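# Right the fallen bottle and fill the carton row

## Task

On the tray, one bottle lies on its side, and one row of the carton has some empty cells. Set the fallen bottle upright on the tray. Then put a standing bottle taken from the tray into each empty cell of that row until the row is full.

## Robot and tools

Robot: two arms, left_arm and right_arm, each ending in a five-finger hand. The left hand mirrors the right. Base poses (scene frame): left_arm at (-0.028, +0.300, +0.013) m, quat_wxyz (+1.000, 0, 0, -0.017); right_arm at (-0.006, -0.303, +0.007) m, quat_wxyz (+1.000, 0, 0, +0.010). A two-camera stand is fixed behind the arms. Loose objects may occasionally get a brief outside nudge.

Scene frame: origin at table-top height, halfway between the nominal bases. +z is up, +x points out over the table, and left_arm sits on the +y side. Image left and right do not match arm names. All reported poses and targets use this frame.

Hand point: a point fixed to each palm, about 0.15 m out from the wrist face and 0.05 m in front of the palm. Its +z runs along the straight fingers, +y points out of the palm, and +x runs across the palm away from the thumb on the right hand (toward the thumb on the left hand). Straight fingers extend 0.06 to 0.07 m past the point along +z and lie 0.06 m behind it along -y. A wrist bracket on the little-finger side can strike things. With the thumb turned in front of the palm, the hand can grasp objects 0.035 to 0.065 m thick, or a handle as thin as 0.025 m.

One row = 28 numbers, each in [-1, 1], always for both arms. Order: left_arm dx, dy, dz, rx, ry, rz; left hand little, ring, middle, index, thumb_bend, thumb_turn, force_limit, speed; then the same 14 for right_arm. The six pose numbers are offsets, not poses. They count from that arm's Hand target at the start of the action or move, along scene-frame axes, and every row counts from that same start. 1.0 equals 0.6 m for dx, dy, dz and 180 degrees for rx, ry, rz, which together form one rotation vector applied about the Hand target position. Six zeros ask the arm to go back to its current Hand target. Sending the same offset twice moves the arm twice as far.

The hand numbers are absolute targets. Fingers: +1 straight/open, -1 curled. thumb_bend: +1 straight, -1 fully bent. thumb_turn: +1 beside the palm, -1 in front of the palm, facing the fingers. force_limit maps linearly from about 0 N at -1 to 10 N at +1 (15 N for the two thumb motors). speed rises from near 0 at -1 to full at +0.48 and stays full up to +1; full travel takes 0.49 s. For a soft grip, close at speed -0.94 or lower. No value means 'keep as is'. To leave a hand alone, resend its last eight numbers that were actually run. If none have been run yet, send hand_measured followed by hand_force_limit and hand_speed.

Tools:
- execute_actions(actions, cameras): actions is a list of actions. Each action is a list of up to 15 rows, and each row lasts one 1/30 s step. A short action repeats its last row to fill 15 steps. Images come back only when actions is empty or cameras names them. Camera names: cam_high, cam_left_wrist, cam_right_wrist, or "all".
- move(target, speed, blend, blocking, cameras): target is one 28-number row, or a list of up to 15 rows. Every row's offsets count from the Hand targets at the start of the move, not from the previous row. speed is a path speed in m/s from 0.002 to 4.3 (default 0.25), either one value or one per target; turning is capped at twice that in rad/s. blend is a corner radius in m (default 0 = stop at each target). blocking=false returns after about 0.5 s while the motion continues. Paths run straight, do not avoid obstacles, and stop after 10 s. Hand numbers of the first target are sent at once. Those of later targets are sent when everything has come to rest there. The result adds a 'move:' line: done, off_target, moving, held or fault, plus limits=paced (pose clipped) or limits=held (steps withheld). Neither done nor off_target tells you about contact.
- wait(seconds 0 to 10), stop() to brake a running move, zoom_image(camera, region [x0, y0, x1, y1] in pixels, at most 504x504), show_instructions(), finished_scene(scene=1).

Results: end_effector_position (m) and end_effector_quat_wxyz, Hand target (the last commanded pose after clipping, from which the next offsets count), joint positions, velocities and torques, and step readings for execute_actions calls. Hand readings list six values in motor order. hand_measured gives positions. hand_stopped_by gives moving, target, force, stalled or fault. hand_load_n is positive when something pushes a finger open; a drop to about 0 means the grip was lost. Orientation is clipped to within 40 degrees of the measured orientation at each step. Arms often come to rest 1 to 3 cm short of the command, sometimes 5 cm, usually low. A later command, even all zeros, asks for the target again. Printed positions can be a few cm off. Joint ranges (rad): waist ±2.880, shoulder 0 to 3.142, elbow 0 to 3.019, wrist pitch -1.693 to 1.571, wrist yaw ±1.571, wrist roll ±2.094.

Avoid: dropping bottles, releasing anything still moving, slamming into or pressing hard on the table or fixed parts, and any contact between the two arms or hands. Do not let anything leave the table. Do not overload fingers with hard pushes, twists or fast-swung loads. Keep paths away from an arm's own base. Avoid long stretched-out holds or pushing toward unreachable poses, because overheated motors (MOTOR HOT, then OVER-TEMPERATURE FAULT) make the arm drop. Faster moves hit harder and overshoot more. To end a push, command a target back past the hand point.

Each tool is called after "Request:" by a JSON object that holds its "method" and its "body", one argument or row to a line.

Reference images:

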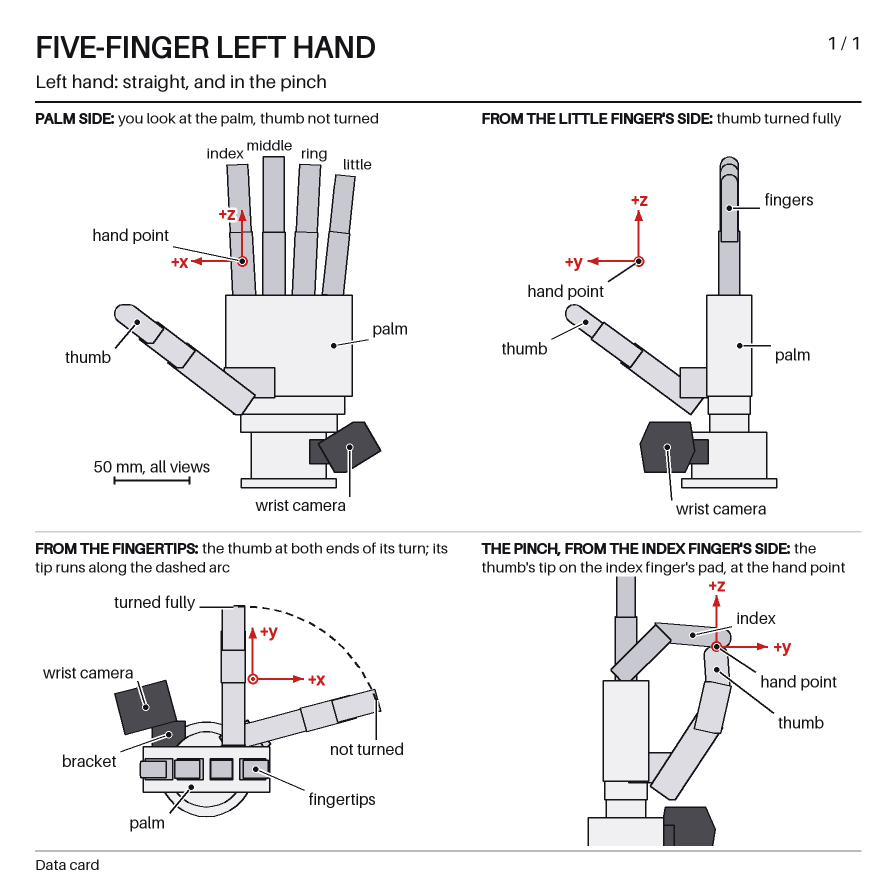

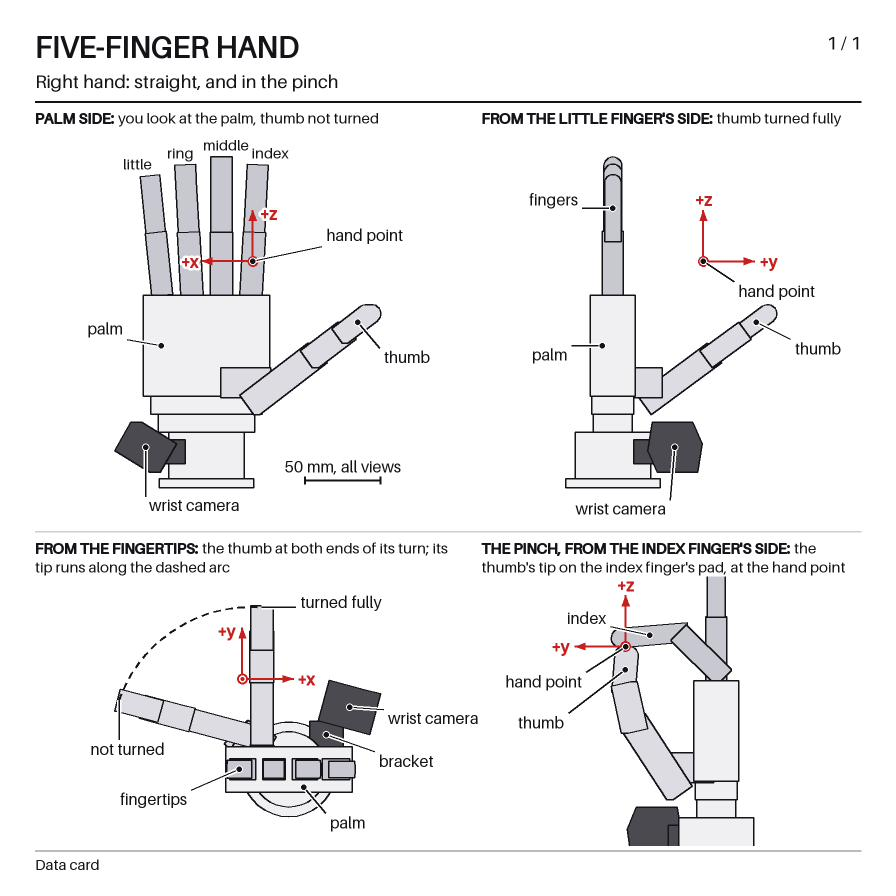

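## Session

Request:
{"method": "execute_actions", "body": {
  "actions": []
}}

Scene clock: 0.00 s.
left_arm: end_effector_position=(+0.1106, +0.4075, +0.1547) hand_measured=(+1.000, +1.000, +1.000, +1.000, +1.000, +1.000) hand_load_n=(+0.0, +0.0, -0.5, +0.0, +0.0, +0.0) hand_stopped_by=(target, target, target, target, target, target) hand_force_limit=0.00 hand_speed=-0.80 end_effector_quat_wxyz=(-0.009, -0.047, +0.999, +0.019) | right_arm: end_effector_position=(+0.3937, -0.4013, +0.1151) hand_measured=(+1.000, +1.000, +1.000, +1.000, +1.000, +1.000) hand_load_n=(+0.0, +0.0, +0.0, +0.0, +0.0, +0.0) hand_stopped_by=(target, target, target, target, target, target) hand_force_limit=0.00 hand_speed=-0.80 end_effector_quat_wxyz=(+0.029, +0.999, +0.014, +0.005)
Joint positions: left_arm=[0.274 0.793 0.686 -1.473 -0.041 1.715] | right_arm=[-0.081 1.522 1.147 -1.182 0.058 -1.659]
Joint velocities: within noise
Joint torques (N m): no reading
Heat: left arm: hottest shoulder 33 °C; right arm: hottest shoulder 34 °C.
Hand target: left_arm +0.1157, +0.4087, +0.1606; -0.001, -0.047, +0.999, +0.021 | right_arm +0.4010, -0.4017, +0.1188; +0.030, +0.999, +0.014, +0.011

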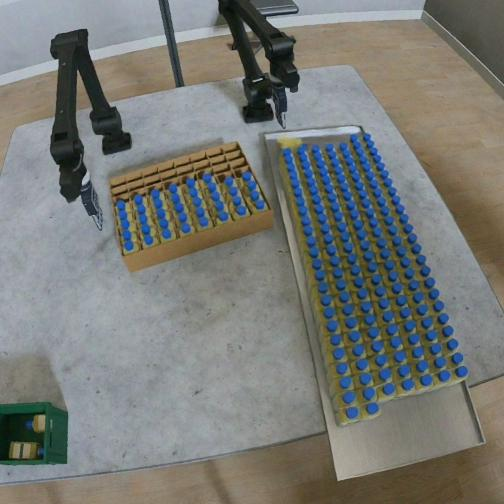

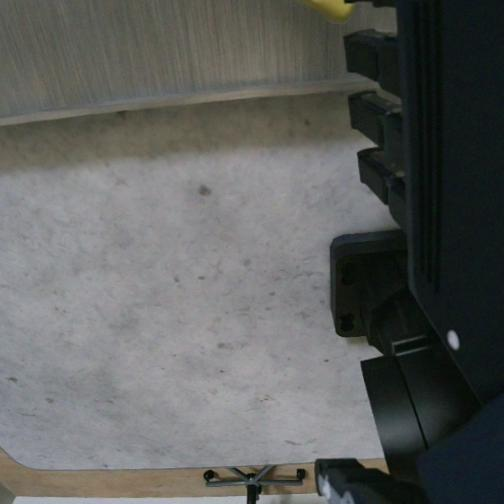

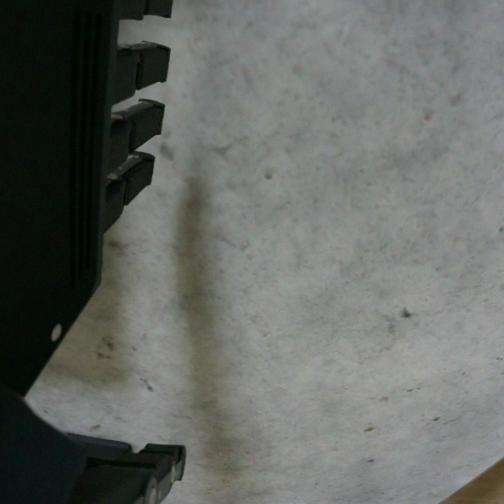

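Request:
{"method": "zoom_image", "body": {
  "camera": "cam_high",
  "region": [90, 120, 290, 290]
}}

Request:
{"method": "zoom_image", "body": {
  "camera": "cam_high",
  "region": [250, 110, 420, 280]
}}

Request:
{"method": "zoom_image", "body": {
  "camera": "cam_high",
  "region": [290, 250, 490, 450]
}}

Scaled by 2.520.

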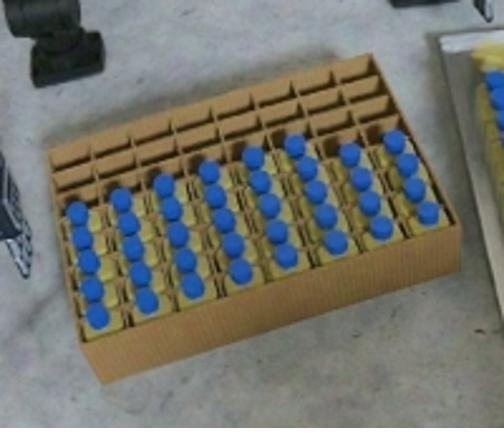

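Scaled by 2.965.

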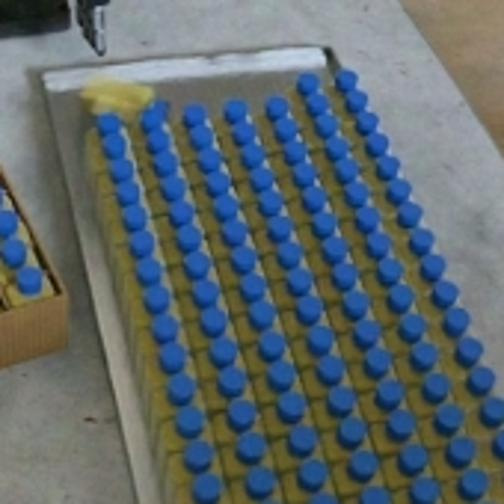

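Scaled by 2.520.

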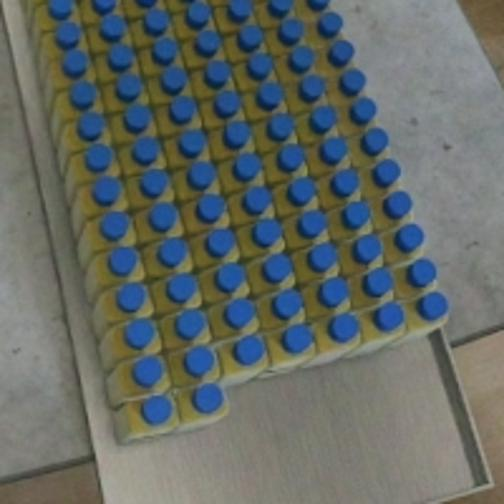

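Request:
{"method": "zoom_image", "body": {
  "camera": "cam_high",
  "region": [0, 380, 100, 480]
}}

Request:
{"method": "zoom_image", "body": {
  "camera": "cam_high",
  "region": [260, 110, 340, 190]
}}

Request:
{"method": "zoom_image", "body": {
  "camera": "cam_high",
  "region": [190, 130, 280, 220]
}}

Request:
{"method": "zoom_image", "body": {
  "camera": "cam_high",
  "region": [100, 150, 200, 280]
}}

Scaled by 5.040.

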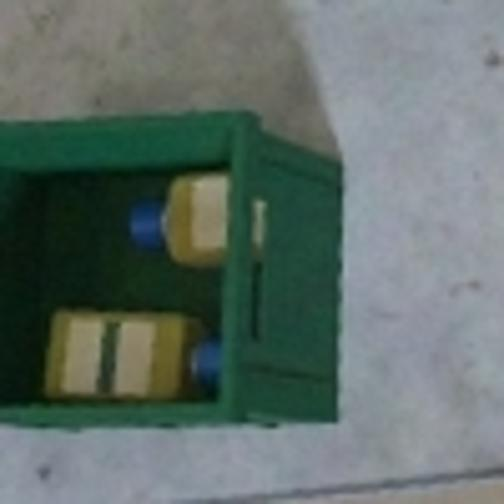

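Scaled by 6.300.

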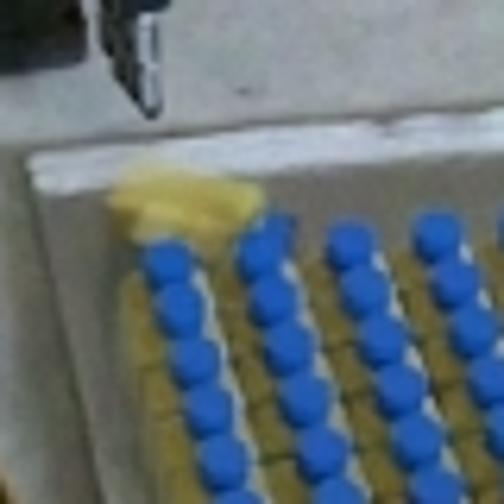

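Scaled by 5.600.

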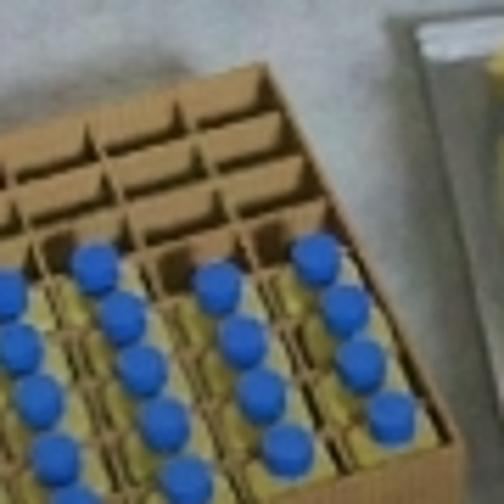

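Scaled by 3.877.

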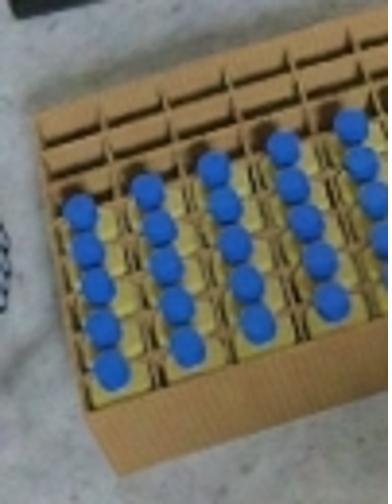

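Request:
{"method": "move", "body": {
  "target": [0.13, 0, 0.2, 0,0,0, 1,1,1,1,1,1,0,-0.8, 0,0,0.1,0,0,0,1,1,1,1,1,1,0,-0.8],
  "speed": 0.2,
  "cameras": ["all"]
}}

Scene clock: 4.90 s.
left_arm: end_effector_position=(+0.1832, +0.4106, +0.2662) hand_measured=(+1.000, +1.000, +1.000, +1.000, +1.000, +1.000) hand_load_n=(+0.0, +0.0, +0.0, +0.0, +0.0, +0.0) hand_stopped_by=(target, target, target, target, target, target) hand_force_limit=0.00 hand_speed=-0.80 end_effector_quat_wxyz=(-0.012, -0.050, +0.998, +0.019) | right_arm: end_effector_position=(+0.3864, -0.4009, +0.1621) hand_measured=(+1.000, +1.000, +1.000, +1.000, +1.000, +1.000) hand_load_n=(+0.0, +0.0, +0.0, +0.0, +0.0, +0.0) hand_stopped_by=(target, target, target, target, target, target) hand_force_limit=0.00 hand_speed=-0.80 end_effector_quat_wxyz=(+0.028, +0.999, +0.014, -0.007)
Joint positions: left_arm=[0.218 1.008 1.09 -1.671 -0.041 1.653] | right_arm=[-0.081 1.48 1.229 -1.329 0.058 -1.659]
Joint torques (N m): left_arm=[-1.96 -1.49 11.14 -0.31 -0.05 -0.09] | right_arm=[-0.44 -13.22 13.56 -0.05 0.1 0.08]
Heat: left arm: hottest shoulder 33 °C; right arm: hottest shoulder 34 °C.
Hand target: left_arm +0.1937, +0.4087, +0.2805; -0.001, -0.047, +0.999, +0.021 | right_arm +0.4011, -0.4018, +0.1788; +0.030, +0.999, +0.014, +0.011
Off the commanded pose: left_arm 0.018 m, 1 deg | right_arm 0.022 m, 2 deg.
move: off_target (left_arm, right_arm)

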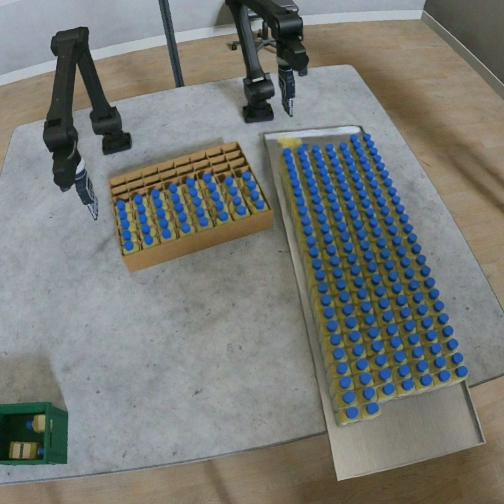

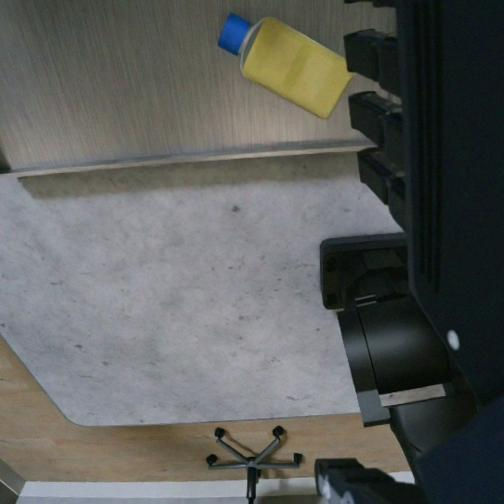

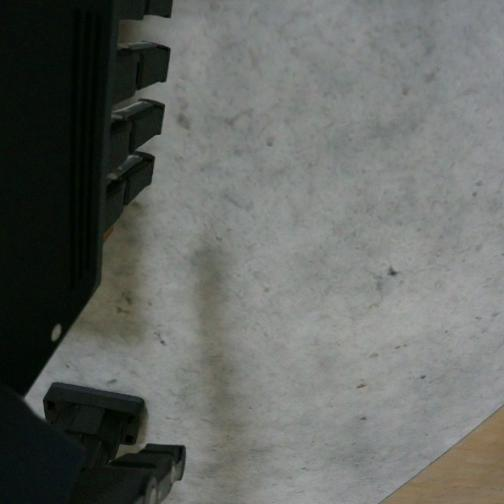

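Request:
{"method": "move", "body": {
  "target": [0.2, 0, 0, 0,0,0, 1,1,1,1,1,1,0,-0.8, 0,0,0.0,0,0,0,1,1,1,1,1,1,0,-0.8],
  "speed": 0.2,
  "cameras": ["cam_left_wrist", "cam_high"]
}}

Scene clock: 6.77 s.
left_arm: end_effector_position=(+0.2977, +0.4114, +0.2697) hand_measured=(+1.000, +1.000, +1.000, +1.000, +1.000, +1.000) hand_load_n=(+0.0, +0.0, +0.0, +0.0, -0.5, +0.0) hand_stopped_by=(target, target, target, target, target, target) hand_force_limit=0.00 hand_speed=-0.80 end_effector_quat_wxyz=(-0.018, -0.050, +0.998, +0.019) | right_arm: end_effector_position=(+0.3864, -0.4009, +0.1621) hand_measured=(+1.000, +1.000, +1.000, +1.000, +1.000, +1.000) hand_load_n=(+0.0, +0.0, +0.5, +0.0, -0.5, +0.0) hand_stopped_by=(target, target, target, target, target, target) hand_force_limit=0.00 hand_speed=-0.80 end_effector_quat_wxyz=(+0.028, +0.999, +0.014, -0.007)
Joint positions: left_arm=[0.163 1.318 1.337 -1.623 -0.041 1.599] | right_arm=[-0.081 1.48 1.229 -1.329 0.058 -1.659]
Joint torques (N m): left_arm=[-1.79 -5.95 11 0.17 -0.05 -0.11] | right_arm=[-0.5 -13.22 13.56 -0.12 0.1 0.08]
Heat: left arm: hottest shoulder 33 °C; right arm: hottest shoulder 34 °C.
Hand target: left_arm +0.3136, +0.4087, +0.2804; -0.001, -0.047, +0.999, +0.021 | right_arm +0.4011, -0.4018, +0.1788; +0.030, +0.999, +0.014, +0.011
Off the commanded pose: left_arm 0.019 m, 2 deg | right_arm 0.022 m, 2 deg.
move: off_target (left_arm, right_arm)
Images, in order (width x height): cam_high 504x504, cam_left_wrist 504x504.

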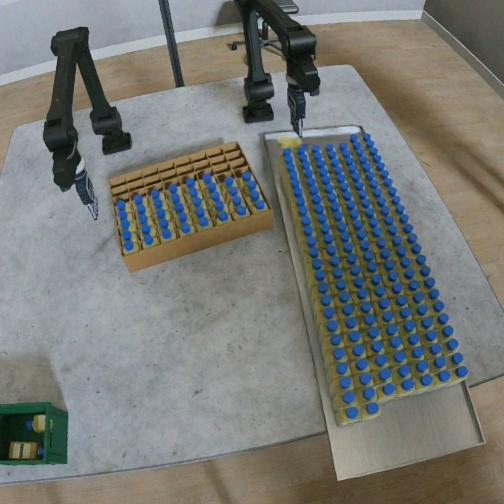

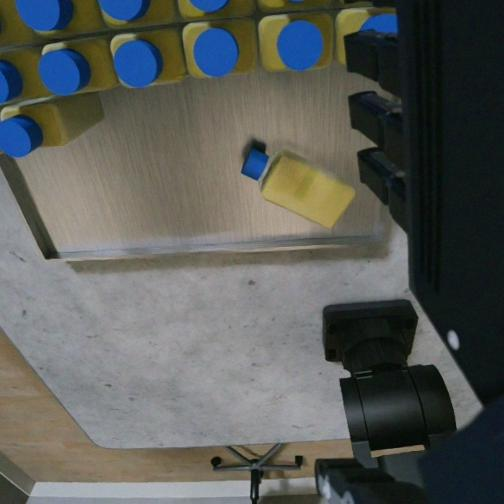

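Request:
{"method": "move", "body": {
  "target": [0, -0.27, 0.05, 0,0,0, 1,1,1,1,1,1,0,-0.8, 0,0,0.0,0,0,0,1,1,1,1,1,1,0,-0.8],
  "speed": 0.25,
  "cameras": ["cam_left_wrist", "cam_high"]
}}

Scene clock: 15.40 s.
left_arm: end_effector_position=(+0.3044, +0.2530, +0.2992) hand_measured=(+1.000, +1.000, +1.000, +1.000, +1.000, +1.000) hand_load_n=(+0.0, +0.0, +0.0, +0.0, +0.0, +0.0) hand_stopped_by=(target, target, target, target, target, target) hand_force_limit=0.00 hand_speed=-0.80 end_effector_quat_wxyz=(-0.006, -0.048, +0.999, +0.021) | right_arm: end_effector_position=(+0.3864, -0.4009, +0.1621) hand_measured=(+1.000, +1.000, +1.000, +1.000, +1.000, +1.000) hand_load_n=(-0.5, +0.0, +0.0, +0.0, +0.0, +0.0) hand_stopped_by=(target, target, target, target, target, target) hand_force_limit=0.00 hand_speed=-0.80 end_effector_quat_wxyz=(+0.028, +0.999, +0.014, -0.007)
Joint positions: left_arm=[-0.258 1.362 1.457 -1.692 -0.036 1.181] | right_arm=[-0.081 1.48 1.229 -1.329 0.058 -1.659]
Joint torques (N m): left_arm=[-1.61 -6.53 11.17 -0.4 -0.15 -0.11] | right_arm=[-0.5 -13.22 13.57 -0.1 0.11 0.08]
Heat: left arm: hottest shoulder 33 °C; right arm: hottest shoulder 35 °C.
Hand target: left_arm +0.3136, +0.2468, +0.3106; -0.001, -0.047, +0.999, +0.021 | right_arm +0.4011, -0.4018, +0.1788; +0.030, +0.999, +0.014, +0.011
Off the commanded pose: left_arm 0.016 m, 1 deg | right_arm 0.022 m, 2 deg.
joint sent to its limit (left arm) — joint 4 (wrist pitch), lower limit. The joint targets still meet the commanded pose.
move: off_target (left_arm, right_arm)
Images, in order (width x height): cam_high 504x504, cam_left_wrist 504x504.

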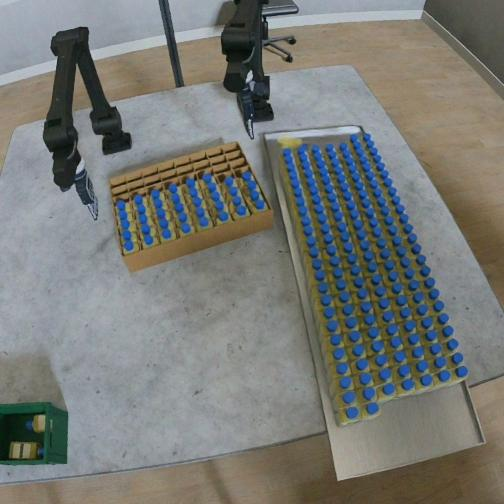

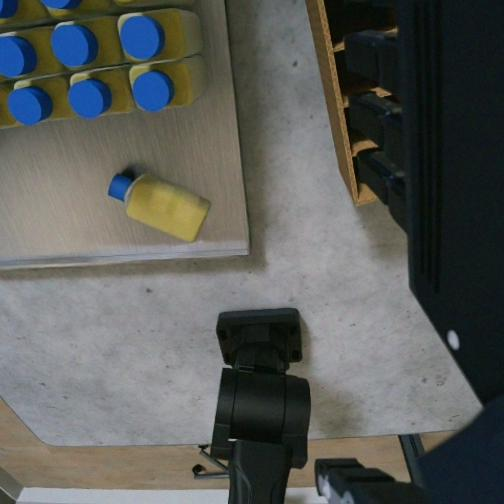

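Request:
{"method": "move", "body": {
  "target": [0, 0, 0, 0,0,0, 1,1,1,-0.2,0.8,-1,-0.4,0.2, 0,0,0.0,0,0,0,1,1,1,1,1,1,0,-0.8],
  "speed": 0.25,
  "cameras": ["cam_left_wrist"]
}}

Scene clock: 24.50 s.
left_arm: end_effector_position=(+0.3044, +0.2530, +0.2993) hand_measured=(+1.000, +1.000, +1.000, -0.200, +0.800, -1.000) hand_load_n=(+0.0, +0.0, +0.0, +0.0, +0.0, +0.0) hand_stopped_by=(target, target, target, target, target, target) hand_force_limit=-0.40 hand_speed=0.20 end_effector_quat_wxyz=(-0.006, -0.049, +0.999, +0.022) | right_arm: end_effector_position=(+0.3864, -0.4009, +0.1621) hand_measured=(+1.000, +1.000, +1.000, +1.000, +1.000, +1.000) hand_load_n=(+0.0, +0.0, +0.0, +0.0, +0.0, +0.0) hand_stopped_by=(target, target, target, target, target, target) hand_force_limit=0.00 hand_speed=-0.80 end_effector_quat_wxyz=(+0.028, +0.999, +0.014, -0.007)
Joint positions: left_arm=[-0.258 1.362 1.457 -1.692 -0.037 1.179] | right_arm=[-0.081 1.48 1.229 -1.329 0.058 -1.659]
Joint torques (N m): left_arm=[-1.61 -6.53 11.17 -0.42 -0.14 -0.09] | right_arm=[-0.44 -13.16 13.56 -0.1 0.11 0.08]
Heat: left arm: hottest shoulder 33 °C; right arm: hottest shoulder 35 °C.
Hand target: left_arm +0.3136, +0.2468, +0.3106; -0.001, -0.047, +0.999, +0.021 | right_arm +0.4011, -0.4018, +0.1788; +0.030, +0.999, +0.014, +0.011
Off the commanded pose: left_arm 0.016 m, 1 deg | right_arm 0.022 m, 2 deg.
joint sent to its limit (left arm) — joint 4 (wrist pitch), lower limit. The joint targets still meet the commanded pose.
move: off_target (left_arm, right_arm)
Images, in order (width x height): cam_left_wrist 504x504.

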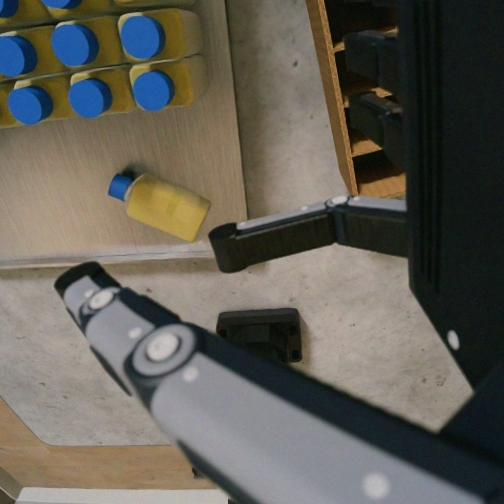

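Request:
{"method": "move", "body": {
  "target": [0, 0, 0, 0,0,0, 1,1,1,-0.2,0.4,-1,-0.4,0.2, 0,0,0.0,0,0,0,1,1,1,1,1,1,0,-0.8],
  "speed": 0.25,
  "cameras": ["cam_left_wrist"]
}}

Request:
{"method": "move", "body": {
  "target": [0, 0, 0, 0,0,0, 1,1,-0.2,0.2,0.4,-1,-0.4,0.2, 0,0,0.0,0,0,0,1,1,1,1,1,1,0,-0.8],
  "speed": 0.25,
  "cameras": ["cam_left_wrist"]
}}

Scene clock: 27.27 s.
left_arm: end_effector_position=(+0.3044, +0.2530, +0.2993) hand_measured=(+1.000, +1.000, +1.000, -0.200, +0.400, -1.000) hand_load_n=(+0.0, +0.0, +0.0, +0.0, +0.0, +0.0) hand_stopped_by=(target, target, target, target, target, target) hand_force_limit=-0.40 hand_speed=0.20 end_effector_quat_wxyz=(-0.006, -0.049, +0.999, +0.022) | right_arm: end_effector_position=(+0.3864, -0.4009, +0.1621) hand_measured=(+1.000, +1.000, +1.000, +1.000, +1.000, +1.000) hand_load_n=(+0.0, +0.0, +0.0, +0.0, +0.0, +0.0) hand_stopped_by=(target, target, target, target, target, target) hand_force_limit=0.00 hand_speed=-0.80 end_effector_quat_wxyz=(+0.028, +0.999, +0.014, -0.007)
Joint positions: left_arm=[-0.258 1.362 1.457 -1.692 -0.037 1.179] | right_arm=[-0.081 1.48 1.229 -1.329 0.058 -1.659]
Joint torques (N m): left_arm=[-1.61 -6.48 11.17 -0.4 -0.14 -0.09] | right_arm=[-0.44 -13.16 13.57 -0.1 0.1 0.08]
Heat: left arm: hottest shoulder 34 °C; right arm: hottest shoulder 35 °C.
Hand target: left_arm +0.3136, +0.2468, +0.3106; -0.001, -0.047, +0.999, +0.021 | right_arm +0.4011, -0.4018, +0.1788; +0.030, +0.999, +0.014, +0.011
Off the commanded pose: left_arm 0.016 m, 1 deg | right_arm 0.022 m, 2 deg.
joint sent to its limit (left arm) — joint 4 (wrist pitch), lower limit. The joint targets still meet the commanded pose.
move: off_target (left_arm, right_arm)
Images, in order (width x height): cam_left_wrist 504x504.

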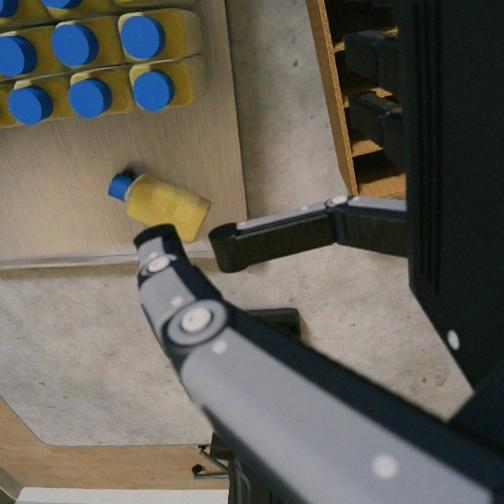

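Scene clock: 27.93 s.
left_arm: end_effector_position=(+0.3044, +0.2530, +0.2993) hand_measured=(+1.000, +1.000, -0.200, +0.200, +0.400, -1.000) hand_load_n=(+0.0, +0.0, +0.0, +0.0, +0.0, +0.0) hand_stopped_by=(target, target, target, target, target, target) hand_force_limit=-0.40 hand_speed=0.20 end_effector_quat_wxyz=(-0.006, -0.049, +0.999, +0.022) | right_arm: end_effector_position=(+0.3864, -0.4009, +0.1621) hand_measured=(+1.000, +1.000, +1.000, +1.000, +1.000, +1.000) hand_load_n=(+0.0, +0.0, +0.0, +0.0, +0.0, +0.0) hand_stopped_by=(target, target, target, target, target, target) hand_force_limit=0.00 hand_speed=-0.80 end_effector_quat_wxyz=(+0.028, +0.999, +0.014, -0.007)
Joint positions: left_arm=[-0.258 1.362 1.457 -1.692 -0.037 1.179] | right_arm=[-0.081 1.48 1.229 -1.329 0.058 -1.659]
Joint torques (N m): left_arm=[-1.61 -6.48 11.17 -0.4 -0.15 -0.09] | right_arm=[-0.44 -13.16 13.57 -0.1 0.1 0.08]
Heat: left arm: hottest shoulder 34 °C; right arm: hottest shoulder 35 °C.
Hand target: left_arm +0.3136, +0.2468, +0.3106; -0.001, -0.047, +0.999, +0.021 | right_arm +0.4011, -0.4018, +0.1788; +0.030, +0.999, +0.014, +0.011
Off the commanded pose: left_arm 0.016 m, 1 deg | right_arm 0.022 m, 2 deg.
joint sent to its limit (left arm) — joint 4 (wrist pitch), lower limit. The joint targets still meet the commanded pose.
move: off_target (left_arm, right_arm)
Images, in order (width x height): cam_left_wrist 504x504.

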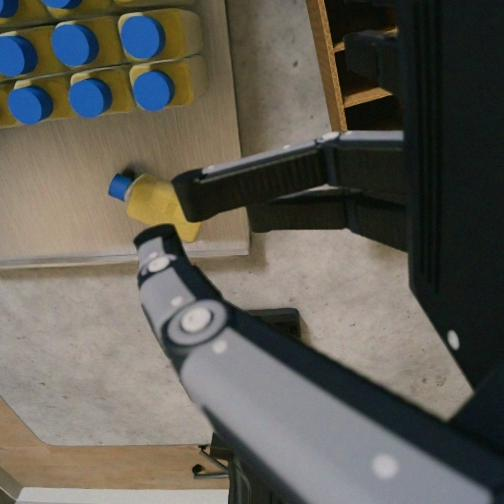

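Request:
{"method": "move", "body": {
  "target": [0, 0, 0.02, -0.25,0,0, 1,1,0.2,0.2,0.9,-1,-0.4,0.2, 0,0,0.0,0,0,0,1,1,1,1,1,1,0,-0.8],
  "speed": 0.25,
  "cameras": ["cam_high","cam_left_wrist"]
}}

Scene clock: 34.90 s.
left_arm: end_effector_position=(+0.3191, +0.2426, +0.3240) hand_measured=(+1.000, +1.000, +0.200, +0.200, +0.900, -1.000) hand_load_n=(+0.0, +0.0, +0.0, +0.0, +0.0, +0.0) hand_stopped_by=(target, target, target, target, target, target) hand_force_limit=-0.40 hand_speed=0.20 end_effector_quat_wxyz=(+0.020, -0.052, +0.933, -0.355) | right_arm: end_effector_position=(+0.3864, -0.4009, +0.1621) hand_measured=(+1.000, +1.000, +1.000, +1.000, +1.000, +1.000) hand_load_n=(+0.0, +0.0, +0.0, +0.0, +0.0, +0.0) hand_stopped_by=(target, target, target, target, target, target) hand_force_limit=0.00 hand_speed=-0.80 end_effector_quat_wxyz=(+0.028, +0.999, +0.014, -0.007)
Joint positions: left_arm=[0.116 1.309 1.457 -1.692 0.727 1.531] | right_arm=[-0.081 1.48 1.229 -1.329 0.058 -1.659]
Joint torques (N m): left_arm=[0.15 -7.41 6.83 -0.29 0.59 0.02] | right_arm=[-0.44 -13.16 13.57 -0.12 0.1 0.08]
Heat: left arm: hottest elbow 35 °C; right arm: hottest shoulder 36 °C.
Hand target: left_arm +0.3137, +0.2467, +0.3225; -0.019, -0.043, +0.931, -0.363 | right_arm +0.4011, -0.4018, +0.1788; +0.030, +0.999, +0.014, +0.011
Off the commanded pose: left_arm 0.007 m, 5 deg | right_arm 0.022 m, 2 deg.
joint sent to its limit (left arm) — joint 4 (wrist pitch), lower limit. The joint targets are off in orientation, not in position.
move: off_target (left_arm, right_arm)
Images, in order (width x height): cam_high 504x504, cam_left_wrist 504x504.

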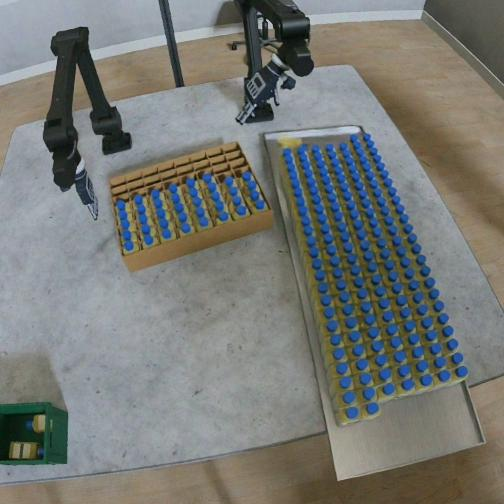

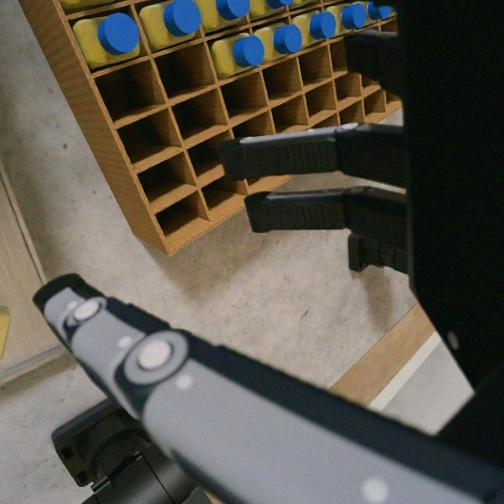

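Request:
{"method": "zoom_image", "body": {
  "camera": "cam_left_wrist",
  "region": [20, 0, 400, 270]
}}

Scaled by 1.326.

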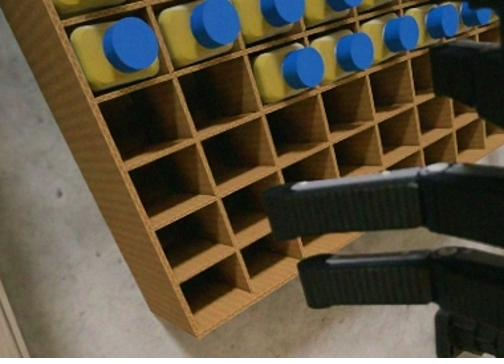

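Request:
{"method": "zoom_image", "body": {
  "camera": "cam_left_wrist",
  "region": [90, 130, 250, 270]
}}

Request:
{"method": "zoom_image", "body": {
  "camera": "cam_left_wrist",
  "region": [30, 0, 280, 150]
}}

Scaled by 3.150.

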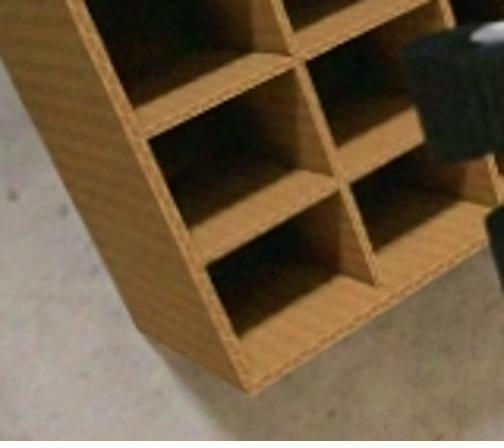

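Scaled by 2.016.

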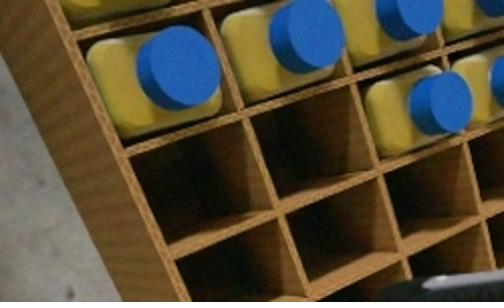

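Request:
{"method": "move", "body": {
  "target": [0.048, 0.1055, -0.171, -0.0139,-0.0213,-0.0373, -1,-1,-0.1,-0.1,1.0,-1,-0.4,0.2, 0,0,0.0,0,0,0,1,1,1,1,1,1,0,-0.8],
  "speed": 0.2,
  "cameras": ["cam_high","cam_left_wrist"]
}}

Scene clock: 41.33 s.
left_arm: end_effector_position=(+0.3456, +0.3057, +0.2246) hand_measured=(-1.000, -1.000, -0.100, -0.100, +1.000, -1.000) hand_load_n=(+0.0, +0.0, +0.0, +0.0, -0.5, +0.0) hand_stopped_by=(target, target, target, target, target, target) hand_force_limit=-0.40 hand_speed=0.20 end_effector_quat_wxyz=(+0.002, +0.029, +0.925, -0.379) | right_arm: end_effector_position=(+0.3864, -0.4009, +0.1621) hand_measured=(+1.000, +1.000, +1.000, +1.000, +1.000, +1.000) hand_load_n=(+0.0, +0.0, +0.0, +0.0, +0.0, +0.0) hand_stopped_by=(target, target, target, target, target, target) hand_force_limit=0.00 hand_speed=-0.80 end_effector_quat_wxyz=(+0.028, +0.999, +0.014, -0.007)
Joint positions: left_arm=[0.272 1.48 1.352 -1.692 0.745 1.968] | right_arm=[-0.081 1.48 1.229 -1.329 0.058 -1.659]
Joint torques (N m): left_arm=[0.15 -8.23 6.97 -0.75 0.36 0.02] | right_arm=[-0.5 -13.16 13.57 -0.1 0.11 0.08]
Heat: left arm: hottest elbow 35 °C; right arm: hottest shoulder 36 °C.
Hand target: left_arm +0.3425, +0.3101, +0.2199; -0.010, +0.024, +0.924, -0.383 | right_arm +0.4011, -0.4018, +0.1788; +0.030, +0.999, +0.014, +0.011
Off the commanded pose: left_arm 0.007 m, 2 deg | right_arm 0.022 m, 2 deg.
joint sent to its limit (left arm) — joint 4 (wrist pitch), lower limit. The joint targets still meet the commanded pose.
move: off_target (right_arm)
Images, in order (width x height): cam_high 504x504, cam_left_wrist 504x504.

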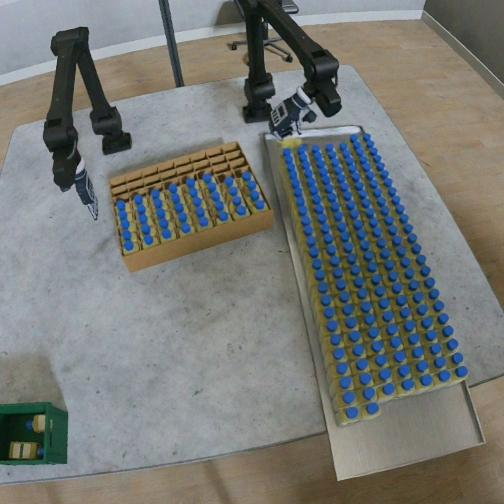

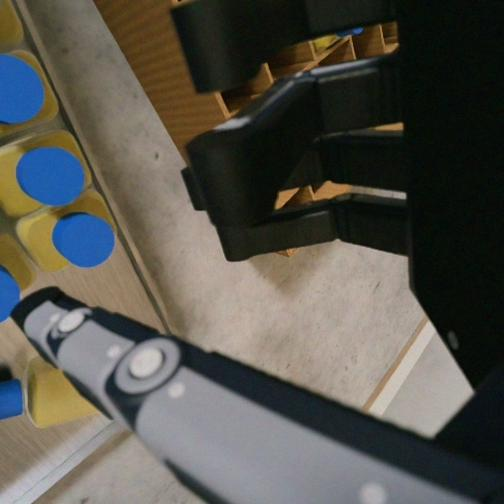

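Request:
{"method": "move", "body": {
  "target": [-0.0077, 0.0088, -0.116, 0,0,0, -1,-1,-0.1,-0.1,1.0,-1,-0.4,0.2, 0,0,0.0,0,0,0,1,1,1,1,1,1,0,-0.8],
  "speed": 0.1,
  "cameras": ["cam_high","cam_left_wrist"]
}}

Scene clock: 44.57 s.
left_arm: end_effector_position=(+0.3379, +0.3093, +0.1600) hand_measured=(-1.000, -1.000, -0.100, -0.100, +1.000, -1.000) hand_load_n=(+0.0, +0.0, +0.0, +0.0, +0.0, +0.0) hand_stopped_by=(target, target, target, target, target, target) hand_force_limit=-0.40 hand_speed=0.20 end_effector_quat_wxyz=(-0.007, +0.030, +0.924, -0.382) | right_arm: end_effector_position=(+0.3864, -0.4009, +0.1621) hand_measured=(+1.000, +1.000, +1.000, +1.000, +1.000, +1.000) hand_load_n=(+0.0, +0.0, +0.0, +0.0, +0.0, +0.0) hand_stopped_by=(target, target, target, target, target, target) hand_force_limit=0.00 hand_speed=-0.80 end_effector_quat_wxyz=(+0.028, +0.999, +0.014, -0.007)
Joint positions: left_arm=[0.285 1.517 1.214 -1.555 0.741 1.997] | right_arm=[-0.081 1.48 1.229 -1.329 0.058 -1.659]
Joint torques (N m): left_arm=[0.32 -7.88 6.3 -0.05 0.36 0.06] | right_arm=[-0.44 -13.22 13.57 -0.12 0.11 0.08]
Heat: left arm: hottest elbow 35 °C; right arm: hottest shoulder 36 °C.
Hand target: left_arm +0.3378, +0.3153, +0.1502; -0.010, +0.024, +0.923, -0.383 | right_arm +0.4011, -0.4018, +0.1788; +0.030, +0.999, +0.014, +0.011
Off the commanded pose: left_arm 0.011 m, 1 deg | right_arm 0.022 m, 2 deg.
move: off_target (left_arm, right_arm)
Images, in order (width x height): cam_high 504x504, cam_left_wrist 504x504.

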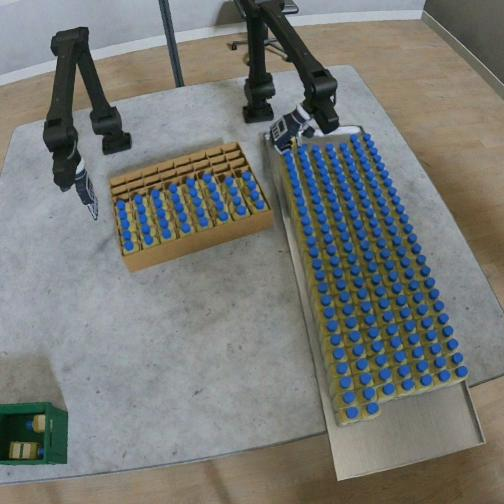

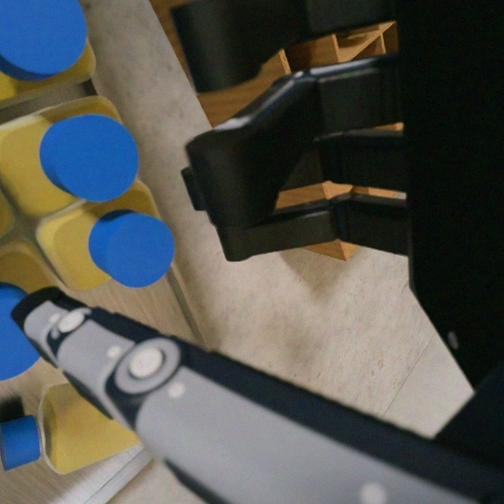

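Request:
{"method": "zoom_image", "body": {
  "camera": "cam_left_wrist",
  "region": [0, 180, 260, 420]
}}

Scaled by 1.938.

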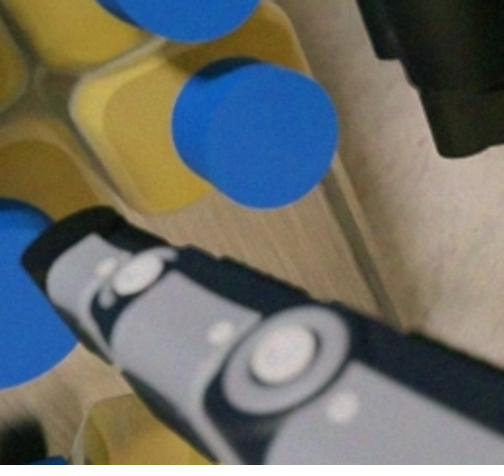

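Request:
{"method": "move", "body": {
  "target": [0.006, 0.0195, -0.025, 0,0,0, -1,-1,-0.1,-0.1,0.8,-1,-0.4,0.2, 0,0,0.0,0,0,0,1,1,1,1,1,1,0,-0.8],
  "speed": 0.06,
  "cameras": ["cam_left_wrist"]
}}

Scene clock: 48.60 s.
left_arm: end_effector_position=(+0.3426, +0.3208, +0.1481) hand_measured=(-1.000, -1.000, -0.100, -0.100, +0.800, -1.000) hand_load_n=(+0.0, +0.0, -0.5, +0.0, +0.0, +0.0) hand_stopped_by=(target, target, target, target, target, target) hand_force_limit=-0.40 hand_speed=0.20 end_effector_quat_wxyz=(-0.005, +0.029, +0.924, -0.382) | right_arm: end_effector_position=(+0.3864, -0.4009, +0.1621) hand_measured=(+1.000, +1.000, +1.000, +1.000, +1.000, +1.000) hand_load_n=(+0.0, +0.0, +0.0, +0.0, +0.0, +0.0) hand_stopped_by=(target, target, target, target, target, target) hand_force_limit=0.00 hand_speed=-0.80 end_effector_quat_wxyz=(+0.028, +0.999, +0.014, -0.007)
Joint positions: left_arm=[0.309 1.546 1.214 -1.541 0.735 2.025] | right_arm=[-0.081 1.48 1.229 -1.329 0.058 -1.659]
Joint torques (N m): left_arm=[0.38 -7.77 5.96 0.02 0.31 0.07] | right_arm=[-0.5 -13.22 13.57 -0.1 0.11 0.08]
Heat: left arm: hottest elbow 35 °C; right arm: hottest shoulder 36 °C.
Hand target: left_arm +0.3414, +0.3271, +0.1352; -0.010, +0.024, +0.924, -0.383 | right_arm +0.4011, -0.4018, +0.1788; +0.030, +0.999, +0.014, +0.011
Off the commanded pose: left_arm 0.014 m, 1 deg | right_arm 0.022 m, 2 deg.
move: off_target (left_arm, right_arm)
Images, in order (width x height): cam_left_wrist 504x504.

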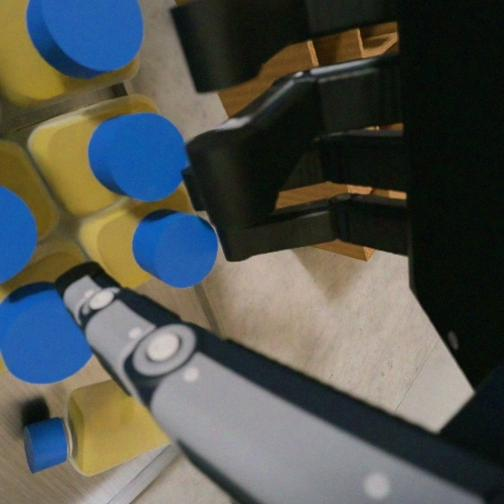

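Request:
{"method": "execute_actions", "body": {
  "actions": []
}}

Request:
{"method": "zoom_image", "body": {
  "camera": "cam_high",
  "region": [260, 90, 340, 170]
}}

Scene clock: 49.30 s.
left_arm: end_effector_position=(+0.3426, +0.3208, +0.1480) hand_measured=(-1.000, -1.000, -0.100, -0.100, +0.800, -1.000) hand_load_n=(+0.0, +0.0, -0.5, +0.0, +0.0, +0.0) hand_stopped_by=(target, target, target, target, target, target) hand_force_limit=-0.40 hand_speed=0.20 end_effector_quat_wxyz=(-0.005, +0.029, +0.924, -0.382) | right_arm: end_effector_position=(+0.3864, -0.4009, +0.1621) hand_measured=(+1.000, +1.000, +1.000, +1.000, +1.000, +1.000) hand_load_n=(+0.0, +0.0, +0.0, +0.0, -0.5, +0.0) hand_stopped_by=(target, target, target, target, target, target) hand_force_limit=0.00 hand_speed=-0.80 end_effector_quat_wxyz=(+0.028, +0.999, +0.014, -0.007)
Joint positions: left_arm=[0.309 1.546 1.214 -1.541 0.735 2.026] | right_arm=[-0.081 1.48 1.229 -1.329 0.058 -1.659]
Joint velocities: within noise
Joint torques (N m): left_arm=[0.38 -7.82 5.96 0.02 0.31 0.06] | right_arm=[-0.44 -13.22 13.56 -0.12 0.1 0.08]
Heat: left arm: hottest shoulder 34 °C; right arm: hottest shoulder 36 °C.
Hand target: left_arm +0.3414, +0.3271, +0.1352; -0.010, +0.024, +0.924, -0.383 | right_arm +0.4011, -0.4018, +0.1788; +0.030, +0.999, +0.014, +0.011
Off the commanded pose: left_arm 0.014 m, 1 deg | right_arm 0.022 m, 2 deg.

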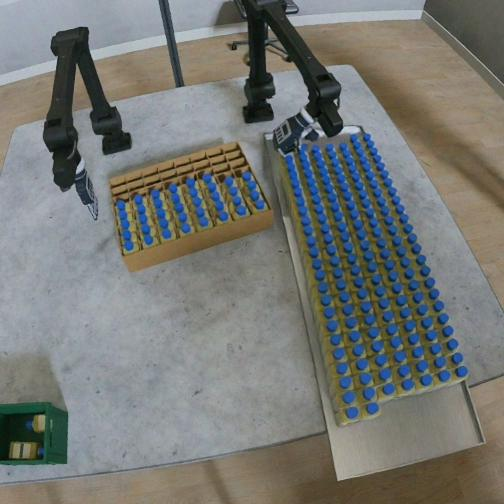

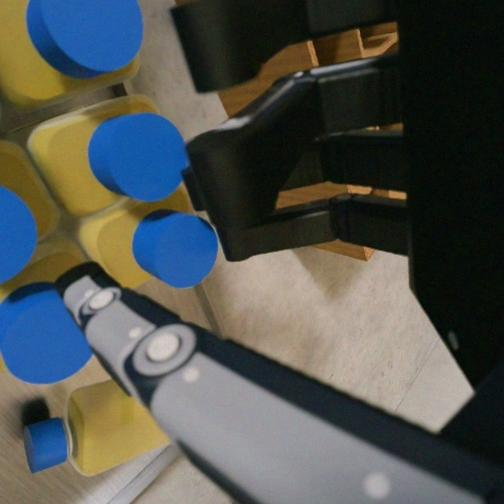

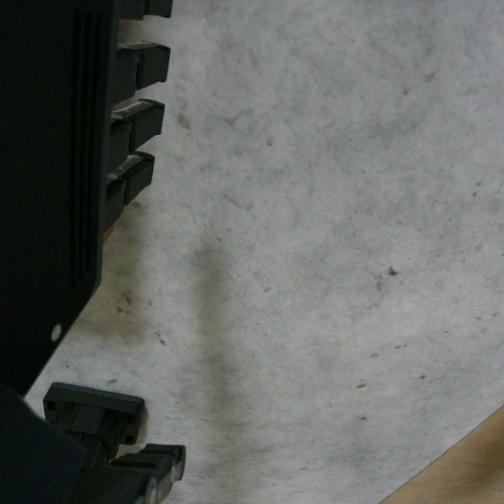

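Scaled by 6.300.

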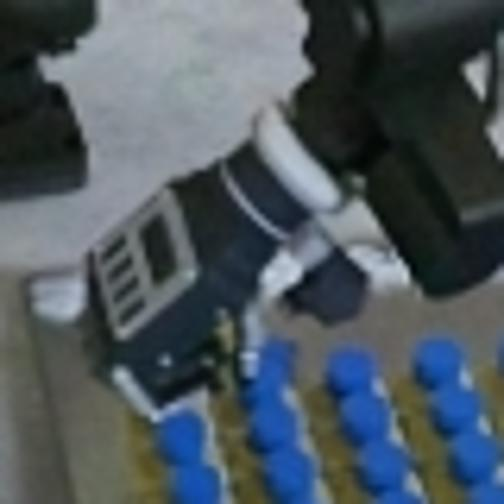

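Request:
{"method": "move", "body": {
  "target": [0.0145, -0.0155, 0.012, 0,0,0.1111, -1,-1,-0.2,-0.2,0.9,-1,-0.4,0.2, 0,0,0.0,0,0,0,1,1,1,1,1,1,0,-0.8],
  "speed": 0.1,
  "cameras": ["cam_left_wrist"]
}}

Scene clock: 58.93 s.
left_arm: end_effector_position=(+0.3522, +0.3128, +0.1470) hand_measured=(-1.000, -1.000, -0.200, -0.200, +0.900, -1.000) hand_load_n=(+0.0, +0.0, -1.5, +0.0, +0.0, +0.0) hand_stopped_by=(target, target, target, target, target, target) hand_force_limit=-0.40 hand_speed=0.20 end_effector_quat_wxyz=(+0.054, -0.129, +0.914, -0.380) | right_arm: end_effector_position=(+0.3864, -0.4009, +0.1621) hand_measured=(+1.000, +1.000, +1.000, +1.000, +1.000, +1.000) hand_load_n=(+0.5, +0.0, +0.0, +0.0, +0.0, +0.0) hand_stopped_by=(target, target, target, target, target, target) hand_force_limit=0.00 hand_speed=-0.80 end_effector_quat_wxyz=(+0.028, +0.999, +0.014, -0.007)
Joint positions: left_arm=[0.322 1.439 1.1 -1.238 0.788 1.581] | right_arm=[-0.081 1.48 1.229 -1.329 0.058 -1.659]
Joint torques (N m): left_arm=[0.26 -8.53 6.26 0.57 0.44 -0.06] | right_arm=[-0.44 -13.16 13.57 -0.12 0.1 0.08]
Heat: left arm: hottest shoulder 34 °C; right arm: hottest shoulder 36 °C.
Hand target: left_arm +0.3502, +0.3176, +0.1425; +0.057, -0.137, +0.914, -0.379 | right_arm +0.4011, -0.4018, +0.1788; +0.030, +0.999, +0.014, +0.011
Off the commanded pose: left_arm 0.007 m, 1 deg | right_arm 0.022 m, 2 deg.
move: off_target (right_arm)
Images, in order (width x height): cam_left_wrist 504x504.

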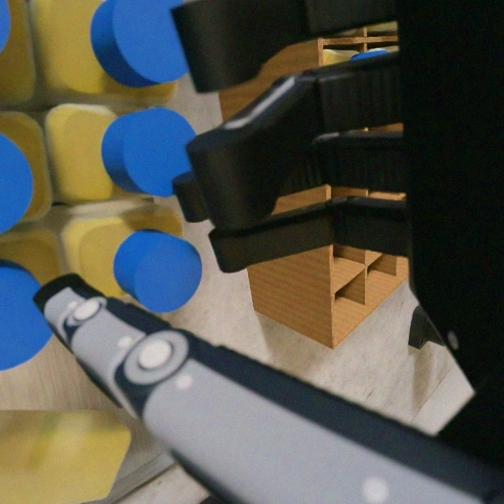

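Request:
{"method": "move", "body": {
  "target": [-0.0083, -0.005, -0.0117, 0,0,0, -1,-1,-0.2,-0.2,0.7,-1,-0.4,0.2, 0,0,0.0,0,0,0,1,1,1,1,1,1,0,-0.8],
  "speed": 0.06,
  "cameras": ["cam_left_wrist"]
}}

Scene clock: 61.17 s.
left_arm: end_effector_position=(+0.3484, +0.3117, +0.1455) hand_measured=(-1.000, -1.000, -0.200, -0.200, +0.700, -1.000) hand_load_n=(+0.0, +0.0, -4.0, +0.0, +0.0, +0.0) hand_stopped_by=(target, target, target, target, target, target) hand_force_limit=-0.40 hand_speed=0.20 end_effector_quat_wxyz=(+0.060, -0.129, +0.914, -0.379) | right_arm: end_effector_position=(+0.3864, -0.4009, +0.1621) hand_measured=(+1.000, +1.000, +1.000, +1.000, +1.000, +1.000) hand_load_n=(+0.0, +0.0, +0.0, +0.0, +0.0, +0.0) hand_stopped_by=(target, target, target, target, target, target) hand_force_limit=0.00 hand_speed=-0.80 end_effector_quat_wxyz=(+0.028, +0.999, +0.014, -0.007)
Joint positions: left_arm=[0.322 1.42 1.078 -1.218 0.788 1.573] | right_arm=[-0.081 1.48 1.229 -1.329 0.058 -1.659]
Joint torques (N m): left_arm=[-0.09 -7.36 5.82 0.81 0.46 -0.06] | right_arm=[-0.5 -13.16 13.56 -0.12 0.1 0.08]
Heat: left arm: hottest shoulder 34 °C; right arm: hottest shoulder 36 °C.
Hand target: left_arm +0.3451, +0.3147, +0.1354; +0.056, -0.137, +0.914, -0.379 | right_arm +0.4011, -0.4018, +0.1788; +0.030, +0.999, +0.014, +0.011
Off the commanded pose: left_arm 0.011 m, 1 deg | right_arm 0.022 m, 2 deg.
move: off_target (left_arm, right_arm)
Images, in order (width x height): cam_left_wrist 504x504.

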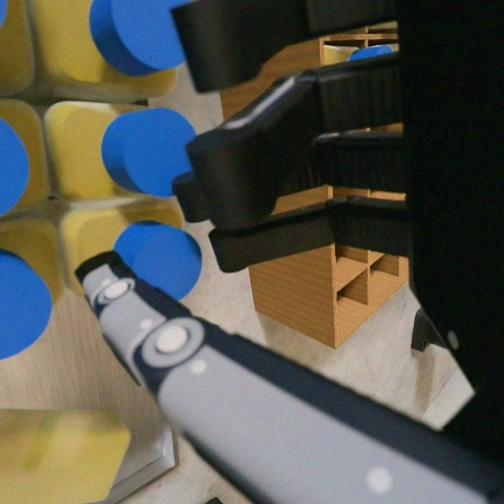

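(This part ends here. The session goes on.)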